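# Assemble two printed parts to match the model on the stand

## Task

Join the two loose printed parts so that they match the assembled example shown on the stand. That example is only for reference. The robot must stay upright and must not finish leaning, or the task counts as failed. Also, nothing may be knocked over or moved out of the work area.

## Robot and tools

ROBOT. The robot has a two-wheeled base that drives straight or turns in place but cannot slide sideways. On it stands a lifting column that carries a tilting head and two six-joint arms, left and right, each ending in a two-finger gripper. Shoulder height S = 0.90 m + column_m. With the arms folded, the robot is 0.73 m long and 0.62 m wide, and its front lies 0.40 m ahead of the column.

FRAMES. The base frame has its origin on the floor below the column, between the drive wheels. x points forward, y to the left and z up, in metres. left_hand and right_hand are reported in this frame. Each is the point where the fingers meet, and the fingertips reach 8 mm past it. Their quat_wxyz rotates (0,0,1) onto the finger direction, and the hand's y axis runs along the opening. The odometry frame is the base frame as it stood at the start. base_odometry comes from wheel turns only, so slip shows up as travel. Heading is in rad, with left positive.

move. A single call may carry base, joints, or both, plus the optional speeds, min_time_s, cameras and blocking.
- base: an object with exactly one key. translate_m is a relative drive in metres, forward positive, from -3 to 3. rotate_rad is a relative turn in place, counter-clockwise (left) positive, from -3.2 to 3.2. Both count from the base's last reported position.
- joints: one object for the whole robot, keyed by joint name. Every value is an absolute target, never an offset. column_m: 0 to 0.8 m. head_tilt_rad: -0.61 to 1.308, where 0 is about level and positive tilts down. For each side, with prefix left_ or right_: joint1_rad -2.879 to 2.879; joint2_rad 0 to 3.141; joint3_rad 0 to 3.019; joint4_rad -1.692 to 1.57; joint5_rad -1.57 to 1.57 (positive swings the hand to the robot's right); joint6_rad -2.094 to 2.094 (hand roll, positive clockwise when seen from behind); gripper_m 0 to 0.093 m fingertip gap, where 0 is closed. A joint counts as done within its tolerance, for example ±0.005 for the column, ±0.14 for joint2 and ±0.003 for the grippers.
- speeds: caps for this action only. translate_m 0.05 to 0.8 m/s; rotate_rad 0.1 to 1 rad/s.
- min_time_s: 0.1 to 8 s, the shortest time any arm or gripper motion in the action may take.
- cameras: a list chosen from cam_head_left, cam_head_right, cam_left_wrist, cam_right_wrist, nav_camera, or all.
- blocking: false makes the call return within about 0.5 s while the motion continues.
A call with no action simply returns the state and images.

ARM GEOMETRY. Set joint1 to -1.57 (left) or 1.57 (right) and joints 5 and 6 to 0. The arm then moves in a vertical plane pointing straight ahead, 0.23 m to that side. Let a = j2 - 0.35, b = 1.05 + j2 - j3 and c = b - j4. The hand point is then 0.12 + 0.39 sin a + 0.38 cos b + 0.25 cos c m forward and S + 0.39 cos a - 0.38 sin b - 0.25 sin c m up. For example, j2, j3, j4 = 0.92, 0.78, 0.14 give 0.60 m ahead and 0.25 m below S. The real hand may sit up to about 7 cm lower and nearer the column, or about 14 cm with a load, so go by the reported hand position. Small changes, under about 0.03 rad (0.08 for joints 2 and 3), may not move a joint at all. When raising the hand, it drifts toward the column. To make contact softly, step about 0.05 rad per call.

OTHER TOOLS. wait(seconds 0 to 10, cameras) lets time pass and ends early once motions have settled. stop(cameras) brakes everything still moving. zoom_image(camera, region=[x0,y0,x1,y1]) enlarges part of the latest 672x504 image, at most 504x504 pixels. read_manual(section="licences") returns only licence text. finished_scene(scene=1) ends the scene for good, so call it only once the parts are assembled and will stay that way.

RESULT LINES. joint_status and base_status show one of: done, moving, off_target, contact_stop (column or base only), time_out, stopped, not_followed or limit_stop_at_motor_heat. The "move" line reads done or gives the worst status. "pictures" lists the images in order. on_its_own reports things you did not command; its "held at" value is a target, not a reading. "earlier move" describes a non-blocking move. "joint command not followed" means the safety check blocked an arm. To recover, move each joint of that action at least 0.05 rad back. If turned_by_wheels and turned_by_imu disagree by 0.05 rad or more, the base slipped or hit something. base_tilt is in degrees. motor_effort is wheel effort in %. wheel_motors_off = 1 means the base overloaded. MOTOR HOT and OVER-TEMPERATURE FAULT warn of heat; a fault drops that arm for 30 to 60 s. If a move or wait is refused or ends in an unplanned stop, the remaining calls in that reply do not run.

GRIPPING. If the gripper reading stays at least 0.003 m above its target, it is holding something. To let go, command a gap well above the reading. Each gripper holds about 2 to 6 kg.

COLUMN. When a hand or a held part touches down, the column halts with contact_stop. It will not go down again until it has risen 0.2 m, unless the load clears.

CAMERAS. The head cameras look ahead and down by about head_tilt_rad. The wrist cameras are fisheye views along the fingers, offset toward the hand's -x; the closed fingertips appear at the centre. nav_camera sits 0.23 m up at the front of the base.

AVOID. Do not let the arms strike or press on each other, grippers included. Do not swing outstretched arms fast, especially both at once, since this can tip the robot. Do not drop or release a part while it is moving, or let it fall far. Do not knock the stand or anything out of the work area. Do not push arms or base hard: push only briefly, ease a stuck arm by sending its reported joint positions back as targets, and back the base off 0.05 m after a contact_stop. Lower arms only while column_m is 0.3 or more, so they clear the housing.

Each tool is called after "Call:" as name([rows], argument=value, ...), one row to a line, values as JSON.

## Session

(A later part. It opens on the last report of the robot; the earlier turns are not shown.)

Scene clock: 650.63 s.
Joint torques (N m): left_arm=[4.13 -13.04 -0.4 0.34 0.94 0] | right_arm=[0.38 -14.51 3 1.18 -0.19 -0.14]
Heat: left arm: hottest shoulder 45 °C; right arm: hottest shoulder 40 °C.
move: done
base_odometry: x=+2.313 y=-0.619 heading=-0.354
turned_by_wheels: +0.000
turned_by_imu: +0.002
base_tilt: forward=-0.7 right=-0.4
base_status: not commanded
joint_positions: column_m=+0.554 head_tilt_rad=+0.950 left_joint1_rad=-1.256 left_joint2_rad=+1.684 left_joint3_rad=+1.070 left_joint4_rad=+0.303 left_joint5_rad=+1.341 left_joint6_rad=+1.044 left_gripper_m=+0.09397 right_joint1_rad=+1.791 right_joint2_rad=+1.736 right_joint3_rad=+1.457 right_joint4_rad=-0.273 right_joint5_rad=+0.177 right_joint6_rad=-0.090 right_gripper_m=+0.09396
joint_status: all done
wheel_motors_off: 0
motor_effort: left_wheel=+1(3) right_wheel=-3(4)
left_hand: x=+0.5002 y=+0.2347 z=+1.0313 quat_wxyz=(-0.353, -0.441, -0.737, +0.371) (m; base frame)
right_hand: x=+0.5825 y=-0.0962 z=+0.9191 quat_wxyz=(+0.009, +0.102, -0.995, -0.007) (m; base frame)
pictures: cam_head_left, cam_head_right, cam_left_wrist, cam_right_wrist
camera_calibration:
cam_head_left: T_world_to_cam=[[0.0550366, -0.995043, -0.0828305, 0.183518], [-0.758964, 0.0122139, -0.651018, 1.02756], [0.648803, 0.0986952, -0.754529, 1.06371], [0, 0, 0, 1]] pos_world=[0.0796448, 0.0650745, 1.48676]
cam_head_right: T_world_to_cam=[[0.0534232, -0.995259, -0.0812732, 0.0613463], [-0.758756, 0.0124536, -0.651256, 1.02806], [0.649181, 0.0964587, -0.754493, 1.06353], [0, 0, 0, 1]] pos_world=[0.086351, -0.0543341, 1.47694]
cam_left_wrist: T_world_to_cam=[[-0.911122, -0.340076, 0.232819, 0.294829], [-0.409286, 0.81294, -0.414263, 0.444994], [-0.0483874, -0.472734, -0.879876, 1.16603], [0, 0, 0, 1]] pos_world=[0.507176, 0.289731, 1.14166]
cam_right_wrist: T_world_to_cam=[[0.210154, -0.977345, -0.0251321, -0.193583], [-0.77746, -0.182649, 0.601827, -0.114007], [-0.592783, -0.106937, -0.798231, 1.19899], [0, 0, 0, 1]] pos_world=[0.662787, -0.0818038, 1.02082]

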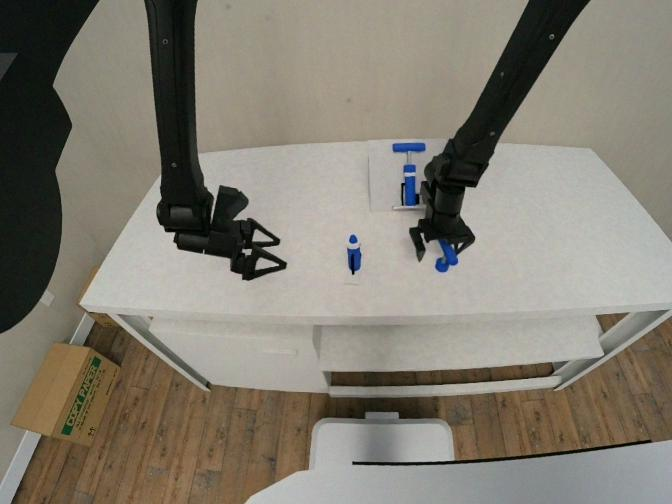

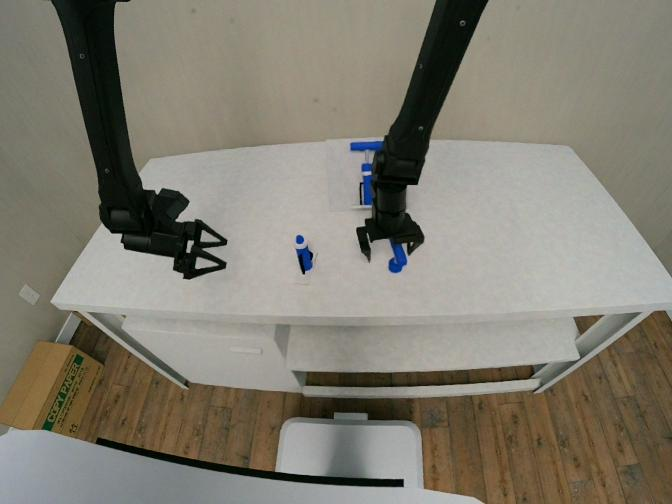

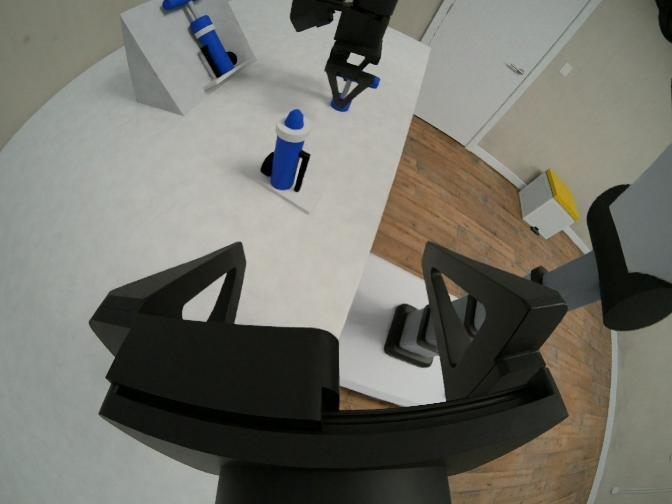

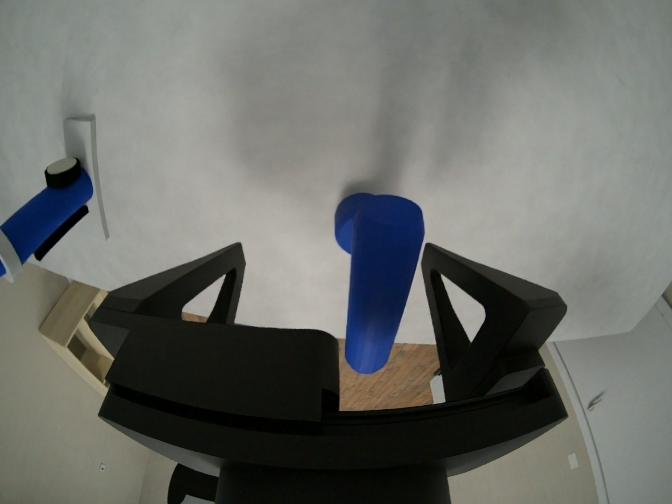

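Call:
move(joints={"right_joint1_rad": 1.742, "right_joint2_rad": 1.749, "right_joint3_rad": 1.47, "right_joint4_rad": -0.232, "right_joint5_rad": 0.163, "right_joint6_rad": -0.11}, min_time_s=1, cameras=["cam_right_wrist"])

Scene clock: 679.43 s.
Joint torques (N m): left_arm=[4.13 -12.98 -0.4 0.31 0.95 0] | right_arm=[0.79 -13.92 2.76 1.09 -0.2 -0.17]
Heat: left arm: hottest shoulder 45 °C; right arm: hottest shoulder 44 °C.
move: done
base_odometry: x=+2.313 y=-0.619 heading=-0.354
turned_by_wheels: +0.000
turned_by_imu: +0.001
base_tilt: forward=-0.6 right=-0.3
base_status: not commanded
joint_positions: column_m=+0.554 head_tilt_rad=+0.950 left_joint1_rad=-1.256 left_joint2_rad=+1.684 left_joint3_rad=+1.070 left_joint4_rad=+0.303 left_joint5_rad=+1.341 left_joint6_rad=+1.044 left_gripper_m=+0.09397 right_joint1_rad=+1.757 right_joint2_rad=+1.737 right_joint3_rad=+1.457 right_joint4_rad=-0.244 right_joint5_rad=+0.166 right_joint6_rad=-0.101 right_gripper_m=+0.09396
joint_status: all done
wheel_motors_off: 0
motor_effort: left_wheel=+2(3) right_wheel=-2(4)
left_hand: x=+0.5002 y=+0.2347 z=+1.0313 quat_wxyz=(-0.353, -0.441, -0.737, +0.371) (m; base frame)
right_hand: x=+0.5908 y=-0.1182 z=+0.9151 quat_wxyz=(-0.004, +0.097, -0.995, +0.002) (m; base frame)
pictures: cam_right_wrist
camera_calibration:
cam_right_wrist: T_world_to_cam=[[0.199379, -0.979912, -0.00463172, -0.22958], [-0.794962, -0.164508, 0.583929, -0.0803371], [-0.57296, -0.112741, -0.811792, 1.1983], [0, 0, 0, 1]] pos_world=[0.668487, -0.103087, 1.01862]

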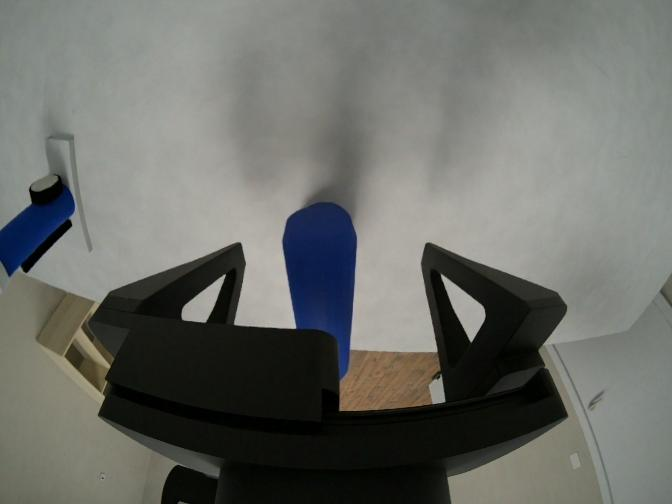

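Call:
move(joints={"right_joint1_rad": 1.781}, min_time_s=1, cameras=["cam_right_wrist"])

Scene clock: 710.97 s.
Joint torques (N m): left_arm=[4.13 -12.98 -0.35 0.32 0.94 0.01] | right_arm=[3.19 -13.98 2.62 1.26 -0.15 -0.12]
Heat: left arm: hottest shoulder 45 °C; right arm: hottest shoulder 43 °C.
move: done
base_odometry: x=+2.313 y=-0.619 heading=-0.354
turned_by_wheels: +0.000
turned_by_imu: +0.001
base_tilt: forward=-0.7 right=-0.4
base_status: not commanded
joint_positions: column_m=+0.554 head_tilt_rad=+0.950 left_joint1_rad=-1.256 left_joint2_rad=+1.684 left_joint3_rad=+1.070 left_joint4_rad=+0.303 left_joint5_rad=+1.341 left_joint6_rad=+1.044 left_gripper_m=+0.09397 right_joint1_rad=+1.761 right_joint2_rad=+1.737 right_joint3_rad=+1.457 right_joint4_rad=-0.244 right_joint5_rad=+0.166 right_joint6_rad=-0.101 right_gripper_m=+0.09396
joint_status: all done
wheel_motors_off: 0
motor_effort: left_wheel=+1(4) right_wheel=-1(3)
left_hand: x=+0.5002 y=+0.2347 z=+1.0313 quat_wxyz=(-0.353, -0.441, -0.737, +0.371) (m; base frame)
right_hand: x=+0.5906 y=-0.1157 z=+0.9154 quat_wxyz=(-0.004, +0.097, -0.995, +0.001) (m; base frame)
pictures: cam_right_wrist
camera_calibration:
cam_right_wrist: T_world_to_cam=[[0.201056, -0.97955, -0.00758216, -0.22527], [-0.794669, -0.167624, 0.583442, -0.0803486], [-0.572781, -0.111279, -0.81212, 1.19914], [0, 0, 0, 1]] pos_world=[0.668287, -0.100692, 1.01902]

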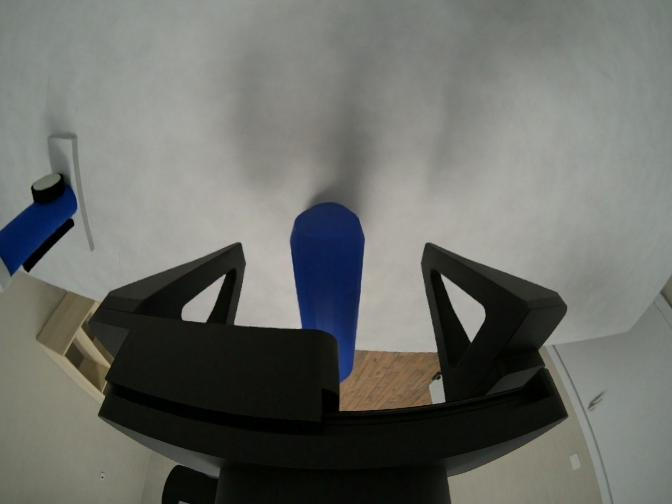

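Call:
move(joints={"right_gripper_m": 0.032}, min_time_s=1.5, cameras=["cam_right_wrist"])

Call:
move(joints={"right_gripper_m": 0.014}, min_time_s=2, cameras=["cam_right_wrist", "cam_head_left", "cam_left_wrist"])

Scene clock: 720.67 s.
Joint torques (N m): left_arm=[4.19 -12.86 -0.38 0.31 0.95 0.01] | right_arm=[2.84 -13.8 2.56 1.07 -0.15 -0.25]
Heat: left arm: hottest shoulder 45 °C; right arm: hottest shoulder 43 °C.
move: done
base_odometry: x=+2.313 y=-0.619 heading=-0.354
turned_by_wheels: +0.000
turned_by_imu: +0.002
base_tilt: forward=-0.7 right=-0.3
base_status: not commanded
joint_positions: column_m=+0.554 head_tilt_rad=+0.950 left_joint1_rad=-1.256 left_joint2_rad=+1.684 left_joint3_rad=+1.070 left_joint4_rad=+0.303 left_joint5_rad=+1.341 left_joint6_rad=+1.044 left_gripper_m=+0.09397 right_joint1_rad=+1.761 right_joint2_rad=+1.737 right_joint3_rad=+1.457 right_joint4_rad=-0.244 right_joint5_rad=+0.166 right_joint6_rad=-0.101 right_gripper_m=+0.03207
joint_status: all done
wheel_motors_off: 0
motor_effort: left_wheel=+1(3) right_wheel=-2(4)
left_hand: x=+0.5002 y=+0.2347 z=+1.0313 quat_wxyz=(-0.353, -0.441, -0.737, +0.371) (m; base frame)
right_hand: x=+0.5906 y=-0.1157 z=+0.9154 quat_wxyz=(-0.004, +0.098, -0.995, +0.001) (m; base frame)
pictures: cam_right_wrist
camera_calibration:
cam_right_wrist: T_world_to_cam=[[0.201417, -0.979476, -0.00760219, -0.225482], [-0.794586, -0.167926, 0.583467, -0.0804597], [-0.572769, -0.11148, -0.812101, 1.19909], [0, 0, 0, 1]] pos_world=[0.668287, -0.100691, 1.01902]

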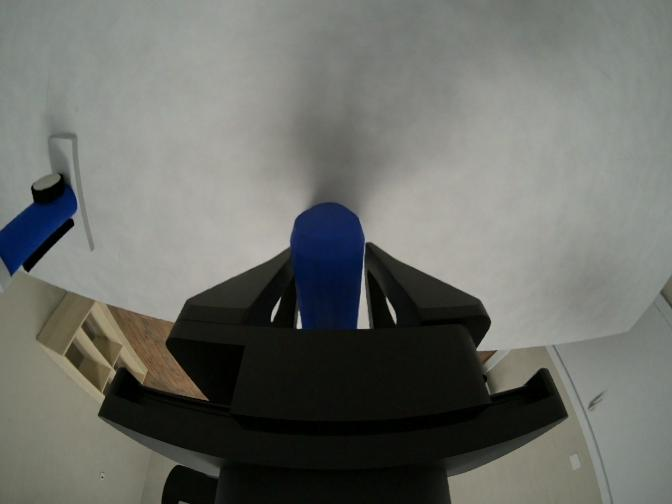

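Scene clock: 722.97 s.
Joint torques (N m): left_arm=[4.13 -12.98 -0.38 0.31 0.95 0.01] | right_arm=[3.19 -14.33 2.59 0.94 -0.17 -0.16]
Heat: left arm: hottest shoulder 45 °C; right arm: hottest shoulder 43 °C.
move: off_target
base_odometry: x=+2.313 y=-0.619 heading=-0.354
turned_by_wheels: +0.000
turned_by_imu: +0.001
base_tilt: forward=-0.6 right=-0.4
base_status: not commanded
joint_positions: column_m=+0.554 head_tilt_rad=+0.950 left_joint1_rad=-1.256 left_joint2_rad=+1.684 left_joint3_rad=+1.070 left_joint4_rad=+0.303 left_joint5_rad=+1.341 left_joint6_rad=+1.044 left_gripper_m=+0.09397 right_joint1_rad=+1.761 right_joint2_rad=+1.737 right_joint3_rad=+1.457 right_joint4_rad=-0.244 right_joint5_rad=+0.165 right_joint6_rad=-0.101 right_gripper_m=+0.02026
joint_status: right_gripper_m off_target (ended at +0.02029, target +0.01400)
wheel_motors_off: 0
motor_effort: left_wheel=+1(3) right_wheel=-3(3)
left_hand: x=+0.5002 y=+0.2347 z=+1.0313 quat_wxyz=(-0.353, -0.441, -0.737, +0.371) (m; base frame)
right_hand: x=+0.5906 y=-0.1154 z=+0.9154 quat_wxyz=(-0.004, +0.098, -0.995, +0.001) (m; base frame)
pictures: cam_head_left, cam_left_wrist, cam_right_wrist
camera_calibration:
cam_head_left: T_world_to_cam=[[0.0550366, -0.995043, -0.0828305, 0.183518], [-0.758964, 0.0122139, -0.651018, 1.02756], [0.648803, 0.0986952, -0.754529, 1.06371], [0, 0, 0, 1]] pos_world=[0.0796448, 0.0650745, 1.48676]
cam_left_wrist: T_world_to_cam=[[-0.911122, -0.340076, 0.232819, 0.294829], [-0.409286, 0.81294, -0.414263, 0.444994], [-0.0483874, -0.472734, -0.879876, 1.16603], [0, 0, 0, 1]] pos_world=[0.507176, 0.289731, 1.14166]
cam_right_wrist: T_world_to_cam=[[0.201668, -0.979419, -0.00826103, -0.22468], [-0.794505, -0.168514, 0.583409, -0.0804628], [-0.572794, -0.111091, -0.812137, 1.19922], [0, 0, 0, 1]] pos_world=[0.668287, -0.100393, 1.01902]

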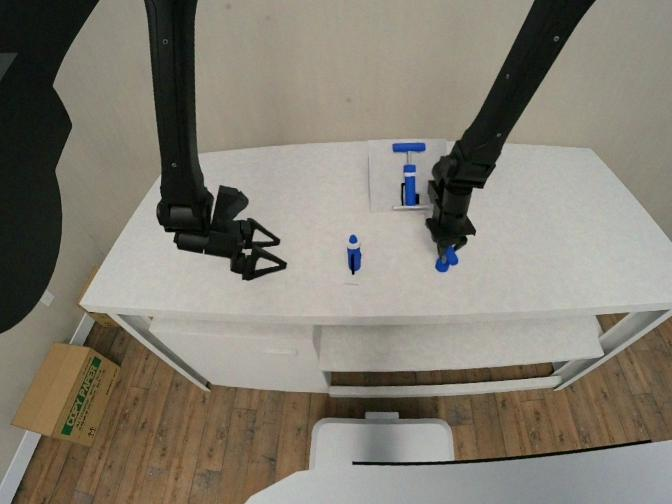

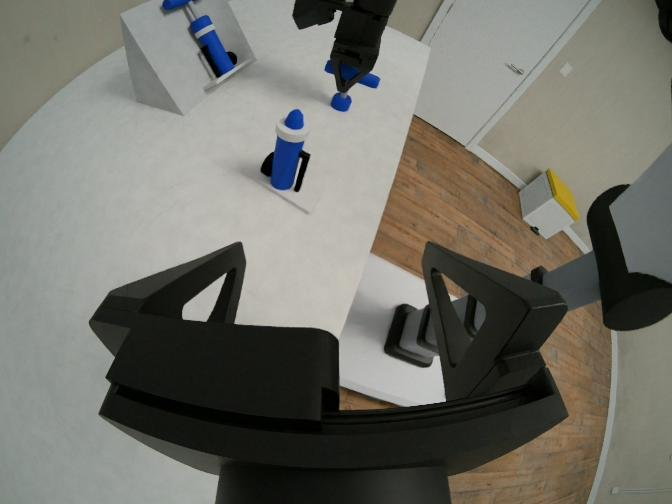

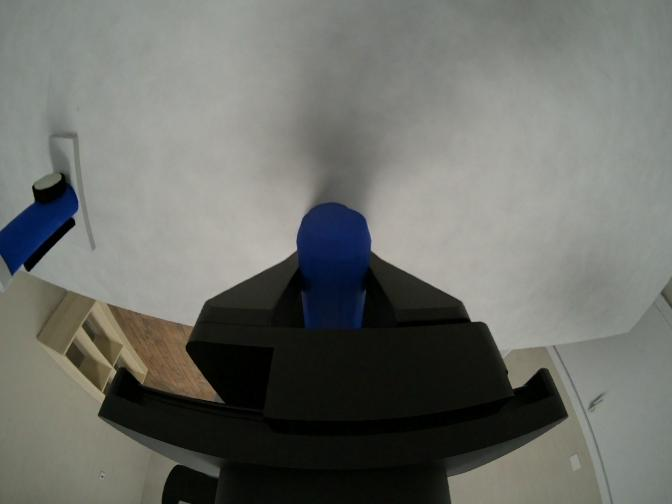

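Call:
move(joints={"column_m": 0.724}, cameras=["cam_head_left", "cam_head_right", "cam_left_wrist", "cam_right_wrist"])

Scene clock: 746.00 s.
Joint torques (N m): left_arm=[4.07 -12.98 -0.36 0.28 0.95 0.01] | right_arm=[2.84 -14.74 2.67 1.01 -0.14 -0.14]
Heat: left arm: hottest shoulder 45 °C; right arm: hottest shoulder 43 °C.
move: done
base_odometry: x=+2.313 y=-0.619 heading=-0.354
turned_by_wheels: +0.000
turned_by_imu: +0.002
base_tilt: forward=-0.7 right=-0.3
base_status: not commanded
joint_positions: column_m=+0.724 head_tilt_rad=+0.950 left_joint1_rad=-1.256 left_joint2_rad=+1.684 left_joint3_rad=+1.070 left_joint4_rad=+0.303 left_joint5_rad=+1.341 left_joint6_rad=+1.044 left_gripper_m=+0.09397 right_joint1_rad=+1.761 right_joint2_rad=+1.746 right_joint3_rad=+1.457 right_joint4_rad=-0.244 right_joint5_rad=+0.165 right_joint6_rad=-0.101 right_gripper_m=+0.02026
joint_status: all done
wheel_motors_off: 0
motor_effort: left_wheel=+2(3) right_wheel=-1(4)
left_hand: x=+0.5002 y=+0.2347 z=+1.2012 quat_wxyz=(-0.353, -0.441, -0.737, +0.371) (m; base frame)
right_hand: x=+0.5857 y=-0.1151 z=+1.0813 quat_wxyz=(+0.001, +0.098, -0.995, +0.001) (m; base frame)
pictures: cam_head_left, cam_head_right, cam_left_wrist, cam_right_wrist
camera_calibration:
cam_head_left: T_world_to_cam=[[0.0550288, -0.995043, -0.0828337, 0.197597], [-0.759056, 0.012208, -0.650911, 1.138], [0.648696, 0.0986943, -0.754621, 1.19206], [0, 0, 0, 1]] pos_world=[0.0796449, 0.0650745, 1.65666]
cam_head_right: T_world_to_cam=[[0.0534156, -0.995259, -0.0812762, 0.0751683], [-0.758848, 0.0124477, -0.651149, 1.13861], [0.649074, 0.0964578, -0.754585, 1.19195], [0, 0, 0, 1]] pos_world=[0.086351, -0.0543341, 1.64694]
cam_left_wrist: T_world_to_cam=[[-0.911122, -0.340076, 0.232819, 0.255273], [-0.409286, 0.81294, -0.414263, 0.515378], [-0.0483874, -0.472734, -0.879876, 1.31552], [0, 0, 0, 1]] pos_world=[0.507176, 0.289731, 1.31156]
cam_right_wrist: T_world_to_cam=[[0.202945, -0.979147, -0.00914917, -0.221885], [-0.789231, -0.169098, 0.590356, -0.191695], [-0.579593, -0.112589, -0.807091, 1.32952], [0, 0, 0, 1]] pos_world=[0.66432, -0.0999844, 1.18419]

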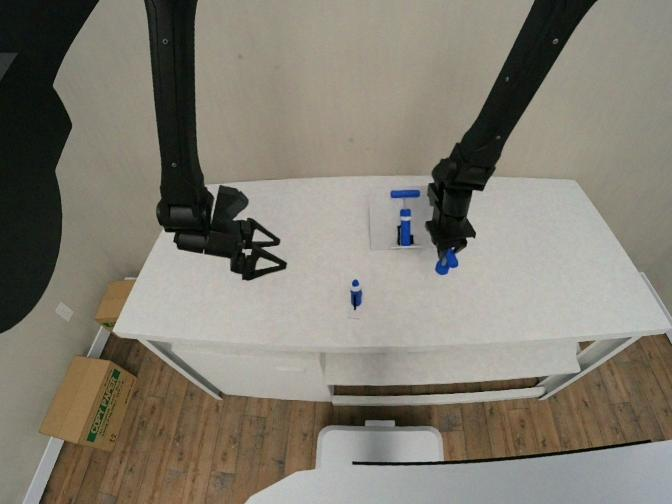

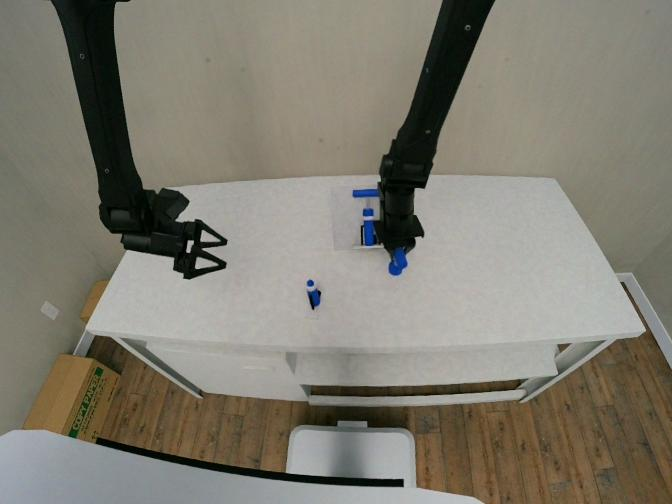

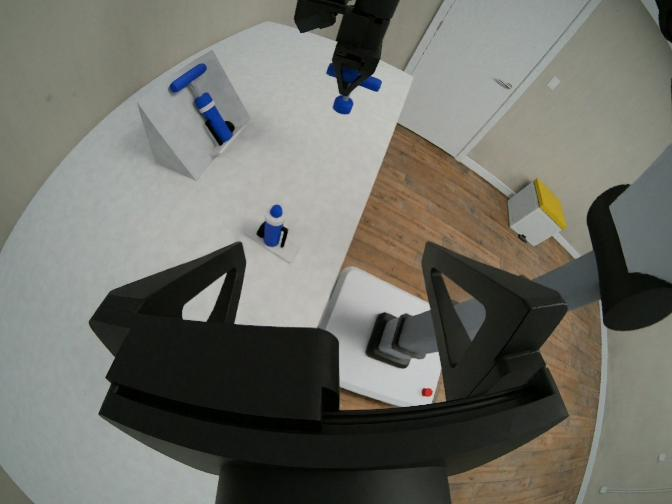

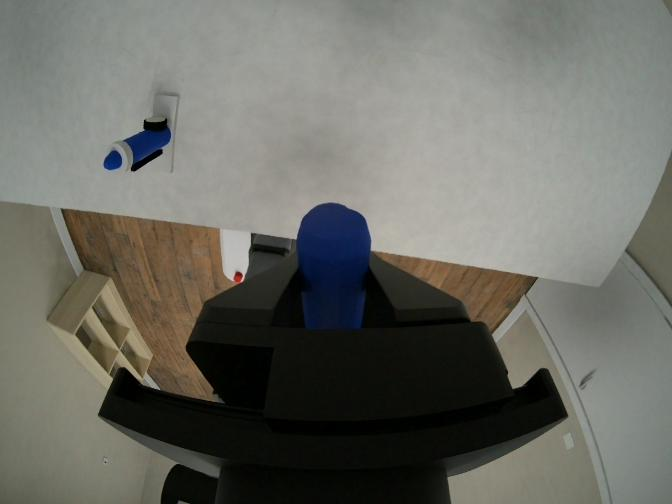

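Call:
zoom_image(camera="cam_left_wrist", region=[290, 40, 400, 130])

Call:
zoom_image(camera="cam_head_left", region=[330, 220, 490, 330])

Call:
zoom_image(camera="cam_head_right", region=[290, 220, 450, 330])

Call:
zoom_image(camera="cam_right_wrist", region=[90, 80, 210, 190])

Scaled by 4.582 from the camera's 672x504 image, which has a finer 960x720 frame.

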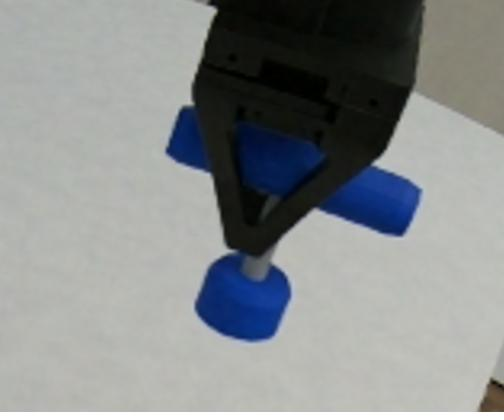

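Scaled by 3.150 from the camera's 672x504 image, which has a finer 960x720 frame.

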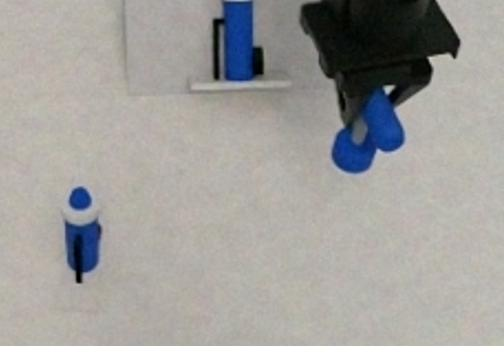

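Scaled by 3.150 from the camera's 672x504 image, which has a finer 960x720 frame.

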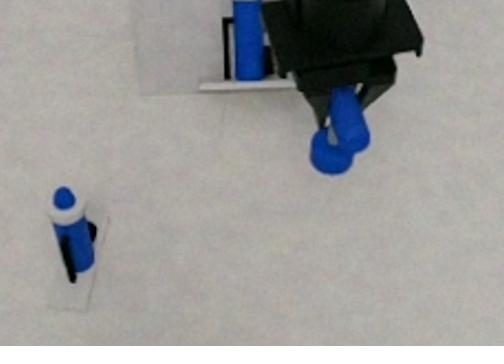

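Scaled by 4.200 from the camera's 672x504 image, which has a finer 960x720 frame.

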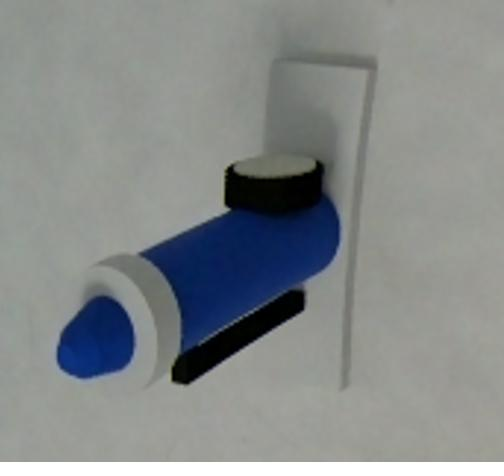

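Call:
move(joints={"column_m": 0.744, "left_joint1_rad": -1.348, "left_joint2_rad": 2.49, "left_joint3_rad": 1.956, "left_joint4_rad": 1.509, "left_joint5_rad": 1.212, "left_joint6_rad": -1.571}, min_time_s=3, cameras=["cam_head_left", "cam_left_wrist"])

Scene clock: 935.23 s.
Joint torques (N m): left_arm=[4.07 -11.05 1.57 1.63 -0.02 -0.06] | right_arm=[3.14 -14.74 2.52 1.11 -0.2 -0.15]
Heat: left arm: hottest shoulder 46 °C; right arm: hottest shoulder 47 °C.
move: done
base_odometry: x=+2.313 y=-0.619 heading=-0.354
turned_by_wheels: +0.000
turned_by_imu: +0.002
base_tilt: forward=-0.7 right=-0.4
base_status: not commanded
joint_positions: column_m=+0.744 head_tilt_rad=+0.950 left_joint1_rad=-1.332 left_joint2_rad=+2.462 left_joint3_rad=+1.947 left_joint4_rad=+1.495 left_joint5_rad=+1.214 left_joint6_rad=-1.558 left_gripper_m=+0.09398 right_joint1_rad=+1.761 right_joint2_rad=+1.746 right_joint3_rad=+1.457 right_joint4_rad=-0.243 right_joint5_rad=+0.165 right_joint6_rad=-0.101 right_gripper_m=+0.02026
joint_status: all done
wheel_motors_off: 0
motor_effort: left_wheel=+1(3) right_wheel=-1(3)
left_hand: x=+0.5993 y=+0.2474 z=+1.0410 quat_wxyz=(-0.162, +0.174, -0.758, +0.607) (m; base frame)
right_hand: x=+0.5859 y=-0.1151 z=+1.1013 quat_wxyz=(+0.000, +0.098, -0.995, +0.001) (m; base frame)
pictures: cam_head_left, cam_left_wrist
camera_calibration:
cam_head_left: T_world_to_cam=[[0.0550288, -0.995043, -0.0828337, 0.199262], [-0.759056, 0.012208, -0.650911, 1.15108], [0.648696, 0.0986943, -0.754621, 1.20723], [0, 0, 0, 1]] pos_world=[0.0796449, 0.0650745, 1.67676]
cam_left_wrist: T_world_to_cam=[[0.069589, -0.206573, 0.975953, -1.00714], [-0.987184, 0.126585, 0.0971831, 0.463079], [-0.143617, -0.970208, -0.195116, 0.652671], [0, 0, 0, 1]] pos_world=[0.620965, 0.366559, 1.06527]

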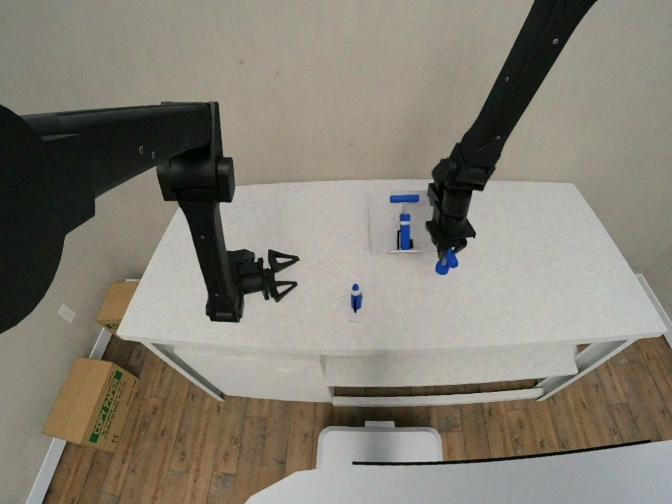

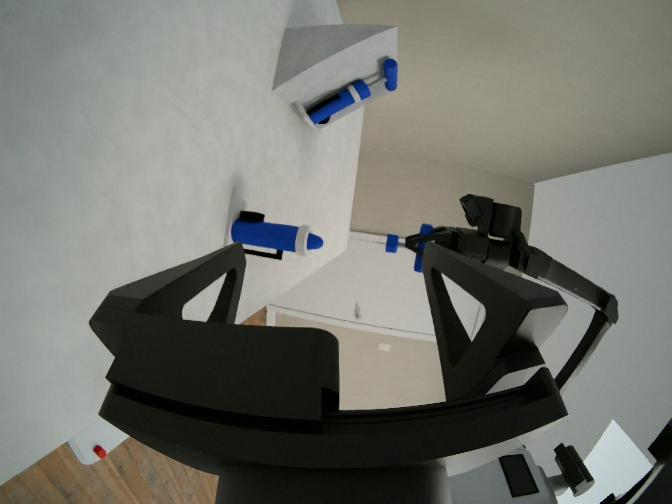

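Call:
zoom_image(camera="cam_left_wrist", region=[220, 180, 340, 280])

Call:
zoom_image(camera="cam_left_wrist", region=[370, 190, 490, 290])

Scaled by 4.200 from the camera's 672x504 image, which has a finer 960x720 frame.

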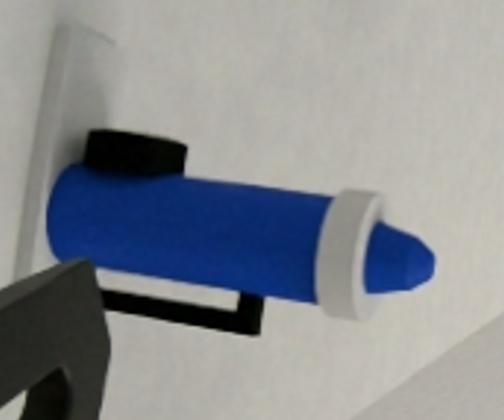

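Scaled by 4.200 from the camera's 672x504 image, which has a finer 960x720 frame.

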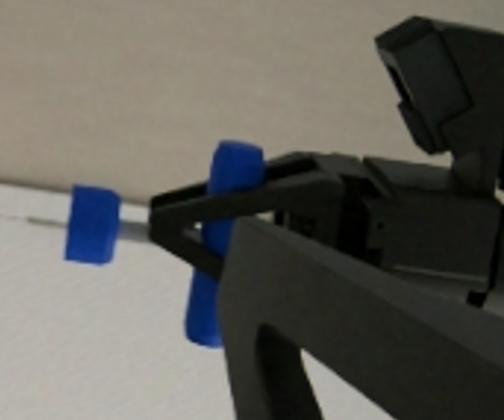

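Call:
move(joints={"right_joint1_rad": 2.106, "right_joint2_rad": 1.968, "right_joint3_rad": 1.806, "right_joint4_rad": -0.429, "right_joint5_rad": 0.449, "right_joint6_rad": 0.374}, min_time_s=3.5, cameras=["cam_head_left", "cam_head_right", "cam_left_wrist", "cam_right_wrist"])

Scene clock: 960.80 s.
Joint torques (N m): left_arm=[4.07 -10.99 1.57 1.61 -0.01 -0.06] | right_arm=[8.94 -14.56 4.42 0.24 0.17 0.06]
Heat: left arm: hottest shoulder 43 °C; right arm: hottest shoulder 46 °C.
move: done
base_odometry: x=+2.313 y=-0.619 heading=-0.354
turned_by_wheels: +0.000
turned_by_imu: +0.002
base_tilt: forward=-0.7 right=-0.4
base_status: not commanded
joint_positions: column_m=+0.744 head_tilt_rad=+0.950 left_joint1_rad=-1.332 left_joint2_rad=+2.462 left_joint3_rad=+1.947 left_joint4_rad=+1.495 left_joint5_rad=+1.214 left_joint6_rad=-1.558 left_gripper_m=+0.09398 right_joint1_rad=+2.075 right_joint2_rad=+1.958 right_joint3_rad=+1.781 right_joint4_rad=-0.419 right_joint5_rad=+0.446 right_joint6_rad=+0.365 right_gripper_m=+0.02026
joint_status: all done
wheel_motors_off: 0
motor_effort: left_wheel=+1(3) right_wheel=-2(4)
left_hand: x=+0.5993 y=+0.2474 z=+1.0410 quat_wxyz=(-0.162, +0.174, -0.758, +0.607) (m; base frame)
right_hand: x=+0.5902 y=+0.0926 z=+1.0947 quat_wxyz=(+0.003, -0.045, -0.999, +0.009) (m; base frame)
pictures: cam_head_left, cam_head_right, cam_left_wrist, cam_right_wrist
camera_calibration:
cam_head_left: T_world_to_cam=[[0.0550288, -0.995043, -0.0828337, 0.199262], [-0.759056, 0.012208, -0.650911, 1.15108], [0.648696, 0.0986943, -0.754621, 1.20723], [0, 0, 0, 1]] pos_world=[0.0796449, 0.0650745, 1.67676]
cam_head_right: T_world_to_cam=[[0.0534156, -0.995259, -0.0812762, 0.0767938], [-0.758848, 0.0124477, -0.651149, 1.15163], [0.649074, 0.0964578, -0.754585, 1.20704], [0, 0, 0, 1]] pos_world=[0.086351, -0.0543341, 1.66694]
cam_left_wrist: T_world_to_cam=[[0.069589, -0.206573, 0.975953, -1.00714], [-0.987184, 0.126585, 0.0971831, 0.463079], [-0.143617, -0.970208, -0.195116, 0.652671], [0, 0, 0, 1]] pos_world=[0.620965, 0.366559, 1.06527]
cam_right_wrist: T_world_to_cam=[[-0.0829662, -0.996522, 0.00772333, 0.132644], [-0.801076, 0.0713001, 0.594301, -0.180502], [-0.592785, 0.0431199, -0.804206, 1.35654], [0, 0, 0, 1]] pos_world=[0.670543, 0.0865589, 1.19718]

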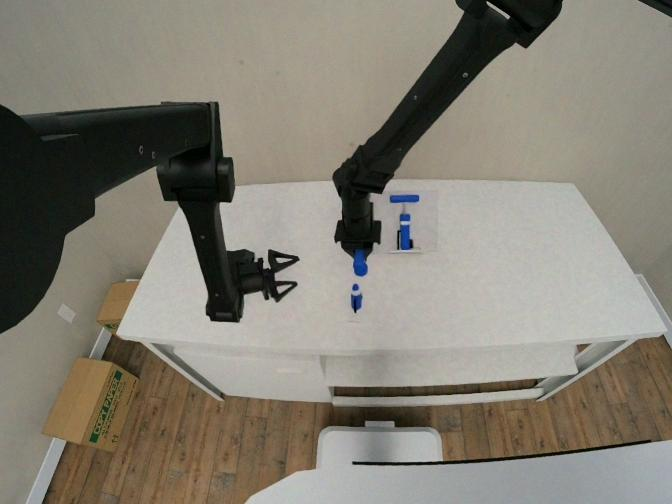

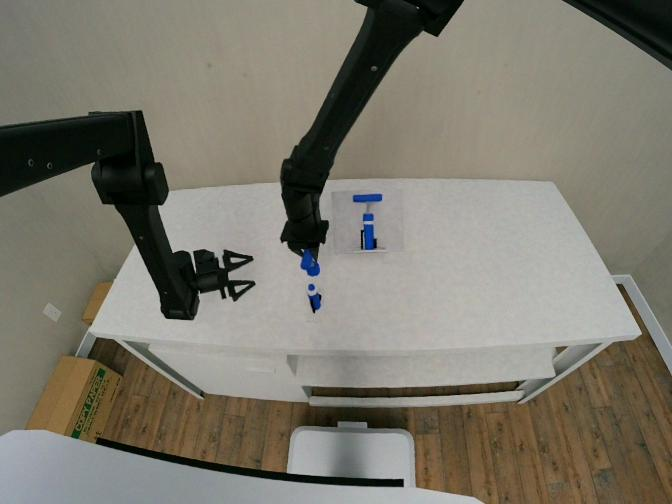

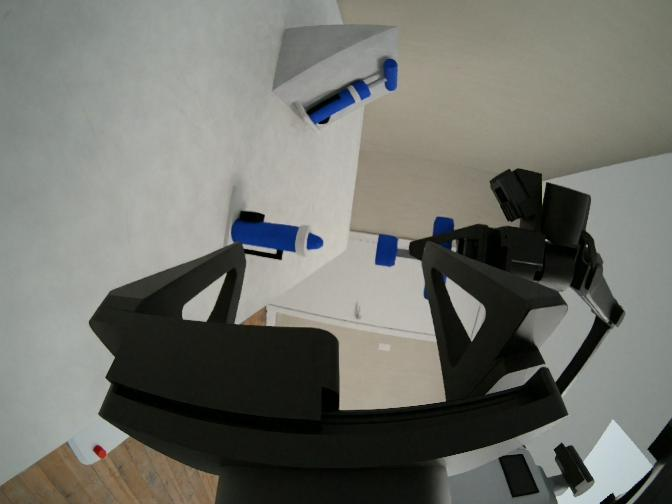

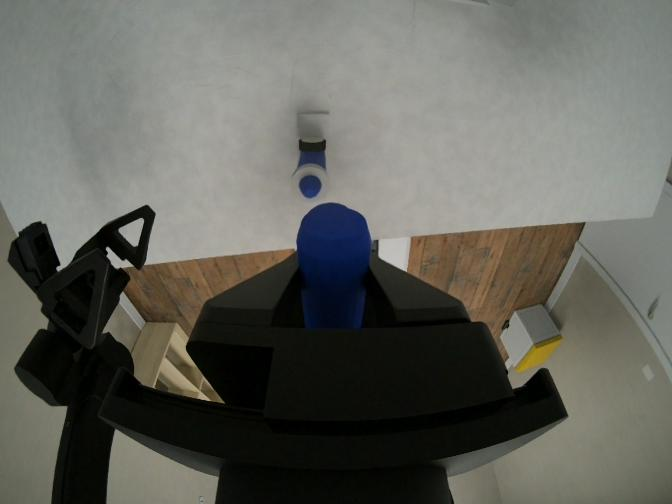

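Call:
zoom_image(camera="cam_left_wrist", region=[225, 180, 465, 300])

Call:
zoom_image(camera="cam_head_left", region=[310, 210, 420, 330])

Call:
zoom_image(camera="cam_head_right", region=[260, 210, 370, 330])

Call:
zoom_image(camera="cam_right_wrist", region=[260, 90, 400, 230])

Scaled by 2.100 from the camera's 672x504 image, which has a finer 960x720 frame.

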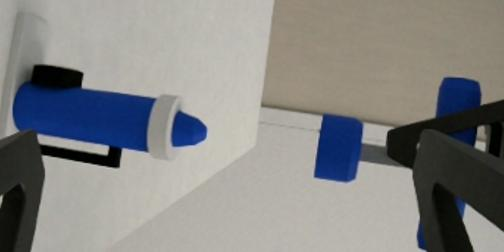

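Scaled by 4.200 from the camera's 672x504 image, which has a finer 960x720 frame.

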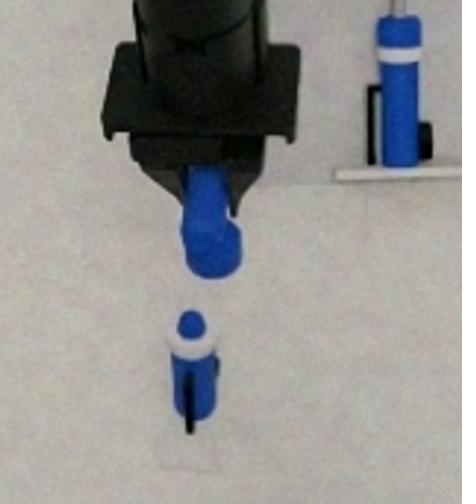

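Scaled by 4.200 from the camera's 672x504 image, which has a finer 960x720 frame.

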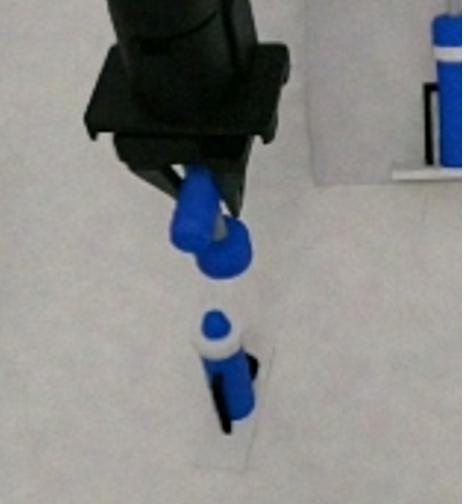

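Scaled by 3.600 from the camera's 672x504 image, which has a finer 960x720 frame.

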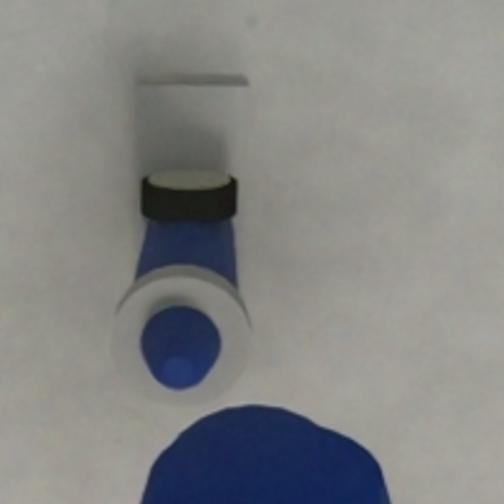

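Call:
move(joints={"right_joint1_rad": 2.131, "right_joint2_rad": 1.992, "right_joint3_rad": 1.848, "right_joint4_rad": -0.451, "right_joint5_rad": 0.47, "right_joint6_rad": 0.392}, min_time_s=1, cameras=["cam_head_left", "cam_head_right", "cam_left_wrist", "cam_right_wrist"])

Call:
zoom_image(camera="cam_left_wrist", region=[225, 180, 465, 300])

Call:
zoom_image(camera="cam_head_left", region=[310, 210, 420, 330])

Call:
zoom_image(camera="cam_head_right", region=[260, 210, 370, 330])

Call:
zoom_image(camera="cam_right_wrist", region=[260, 90, 400, 230])

Scene clock: 1106.67 s.
Joint torques (N m): left_arm=[4.13 -10.99 1.58 1.62 -0.02 -0.07] | right_arm=[9 -14.97 4.56 0.09 0.11 0.05]
Heat: left arm: hottest shoulder 42 °C; right arm: hottest shoulder 44 °C.
move: done
base_odometry: x=+2.313 y=-0.619 heading=-0.354
turned_by_wheels: +0.000
turned_by_imu: +0.001
base_tilt: forward=-0.7 right=-0.4
base_status: not commanded
joint_positions: column_m=+0.744 head_tilt_rad=+0.950 left_joint1_rad=-1.332 left_joint2_rad=+2.462 left_joint3_rad=+1.947 left_joint4_rad=+1.495 left_joint5_rad=+1.214 left_joint6_rad=-1.558 left_gripper_m=+0.09398 right_joint1_rad=+2.100 right_joint2_rad=+1.983 right_joint3_rad=+1.823 right_joint4_rad=-0.441 right_joint5_rad=+0.467 right_joint6_rad=+0.382 right_gripper_m=+0.02026
joint_status: all done
wheel_motors_off: 0
motor_effort: left_wheel=+2(3) right_wheel=-1(4)
left_hand: x=+0.5993 y=+0.2474 z=+1.0410 quat_wxyz=(-0.162, +0.174, -0.758, +0.607) (m; base frame)
right_hand: x=+0.5905 y=+0.1122 z=+1.0958 quat_wxyz=(+0.003, -0.046, -0.999, +0.008) (m; base frame)
pictures: cam_head_left, cam_head_right, cam_left_wrist, cam_right_wrist
camera_calibration:
cam_head_left: T_world_to_cam=[[0.0550288, -0.995043, -0.0828337, 0.199262], [-0.759056, 0.012208, -0.650911, 1.15108], [0.648696, 0.0986943, -0.754621, 1.20723], [0, 0, 0, 1]] pos_world=[0.0796449, 0.0650745, 1.67676]
cam_head_right: T_world_to_cam=[[0.0534156, -0.995259, -0.0812762, 0.0767938], [-0.758848, 0.0124477, -0.651149, 1.15163], [0.649074, 0.0964578, -0.754585, 1.20704], [0, 0, 0, 1]] pos_world=[0.086351, -0.0543341, 1.66694]
cam_left_wrist: T_world_to_cam=[[0.069589, -0.206573, 0.975953, -1.00714], [-0.987184, 0.126585, 0.0971831, 0.463079], [-0.143617, -0.970208, -0.195116, 0.652671], [0, 0, 0, 1]] pos_world=[0.620965, 0.366559, 1.06527]
cam_right_wrist: T_world_to_cam=[[-0.0847869, -0.996376, 0.00683257, 0.154239], [-0.801694, 0.0722893, 0.593347, -0.181072], [-0.59169, 0.0448304, -0.804918, 1.35666], [0, 0, 0, 1]] pos_world=[0.670636, 0.10595, 1.19839]

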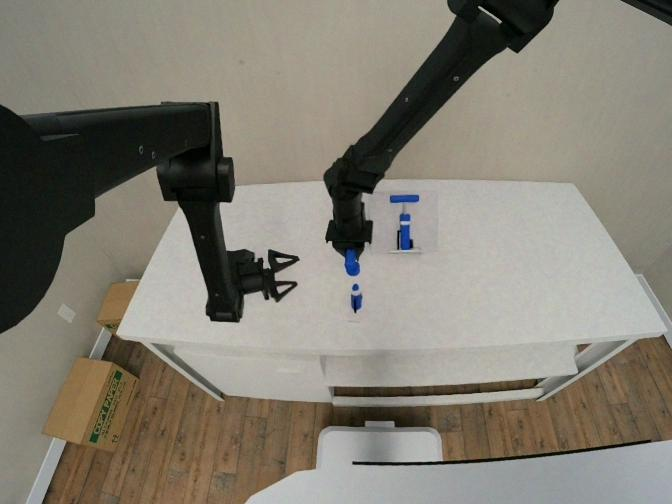

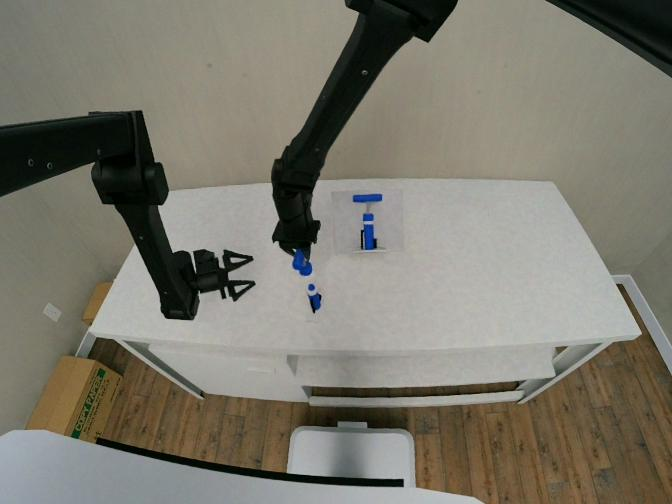

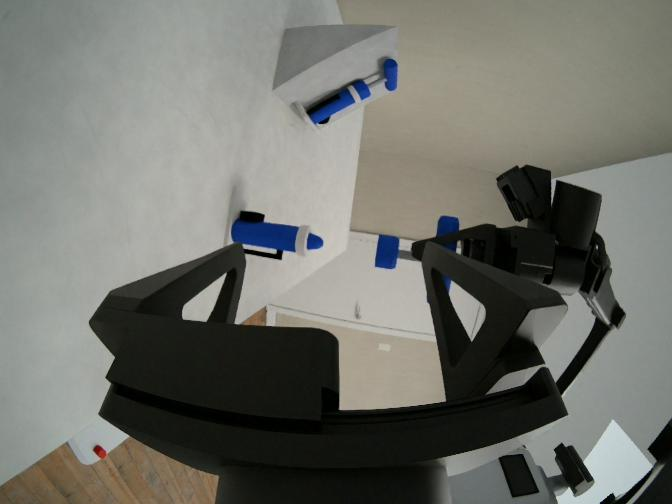

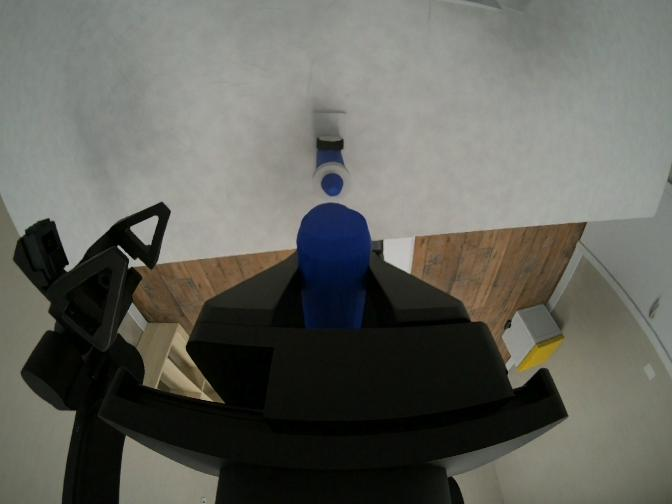

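Scaled by 2.100 from the camera's 672x504 image, which has a finer 960x720 frame.

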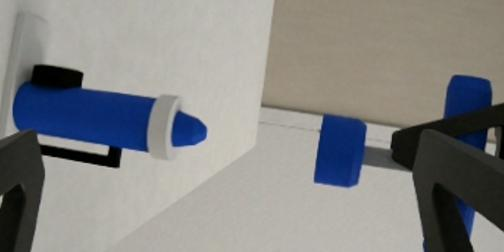

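Scaled by 4.200 from the camera's 672x504 image, which has a finer 960x720 frame.

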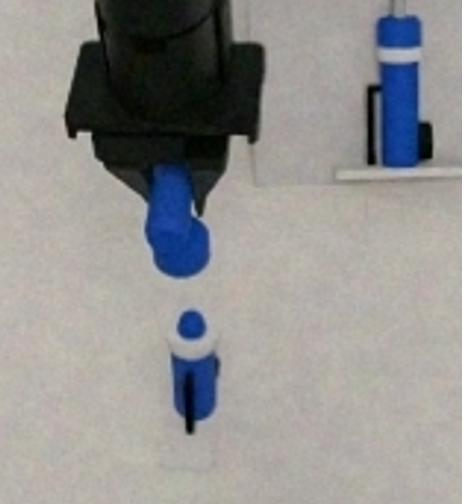

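Scaled by 4.200 from the camera's 672x504 image, which has a finer 960x720 frame.

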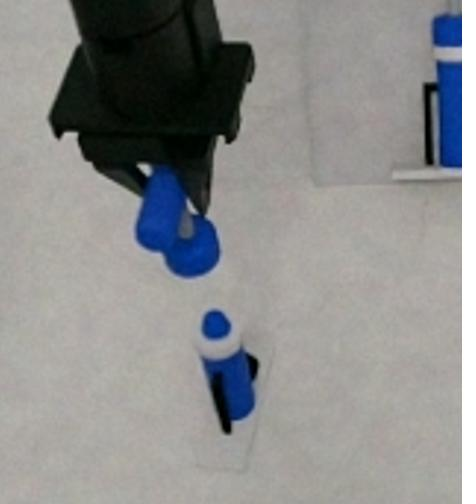

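Scaled by 3.600 from the camera's 672x504 image, which has a finer 960x720 frame.

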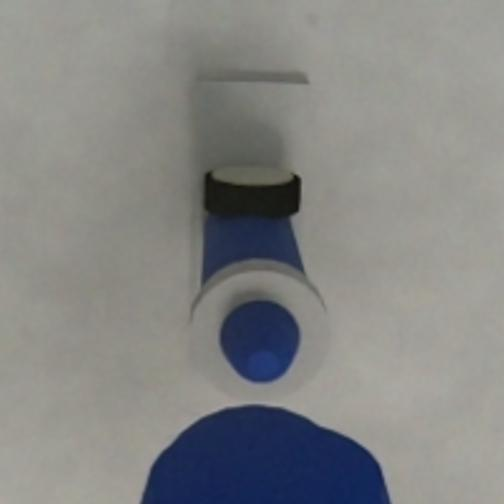

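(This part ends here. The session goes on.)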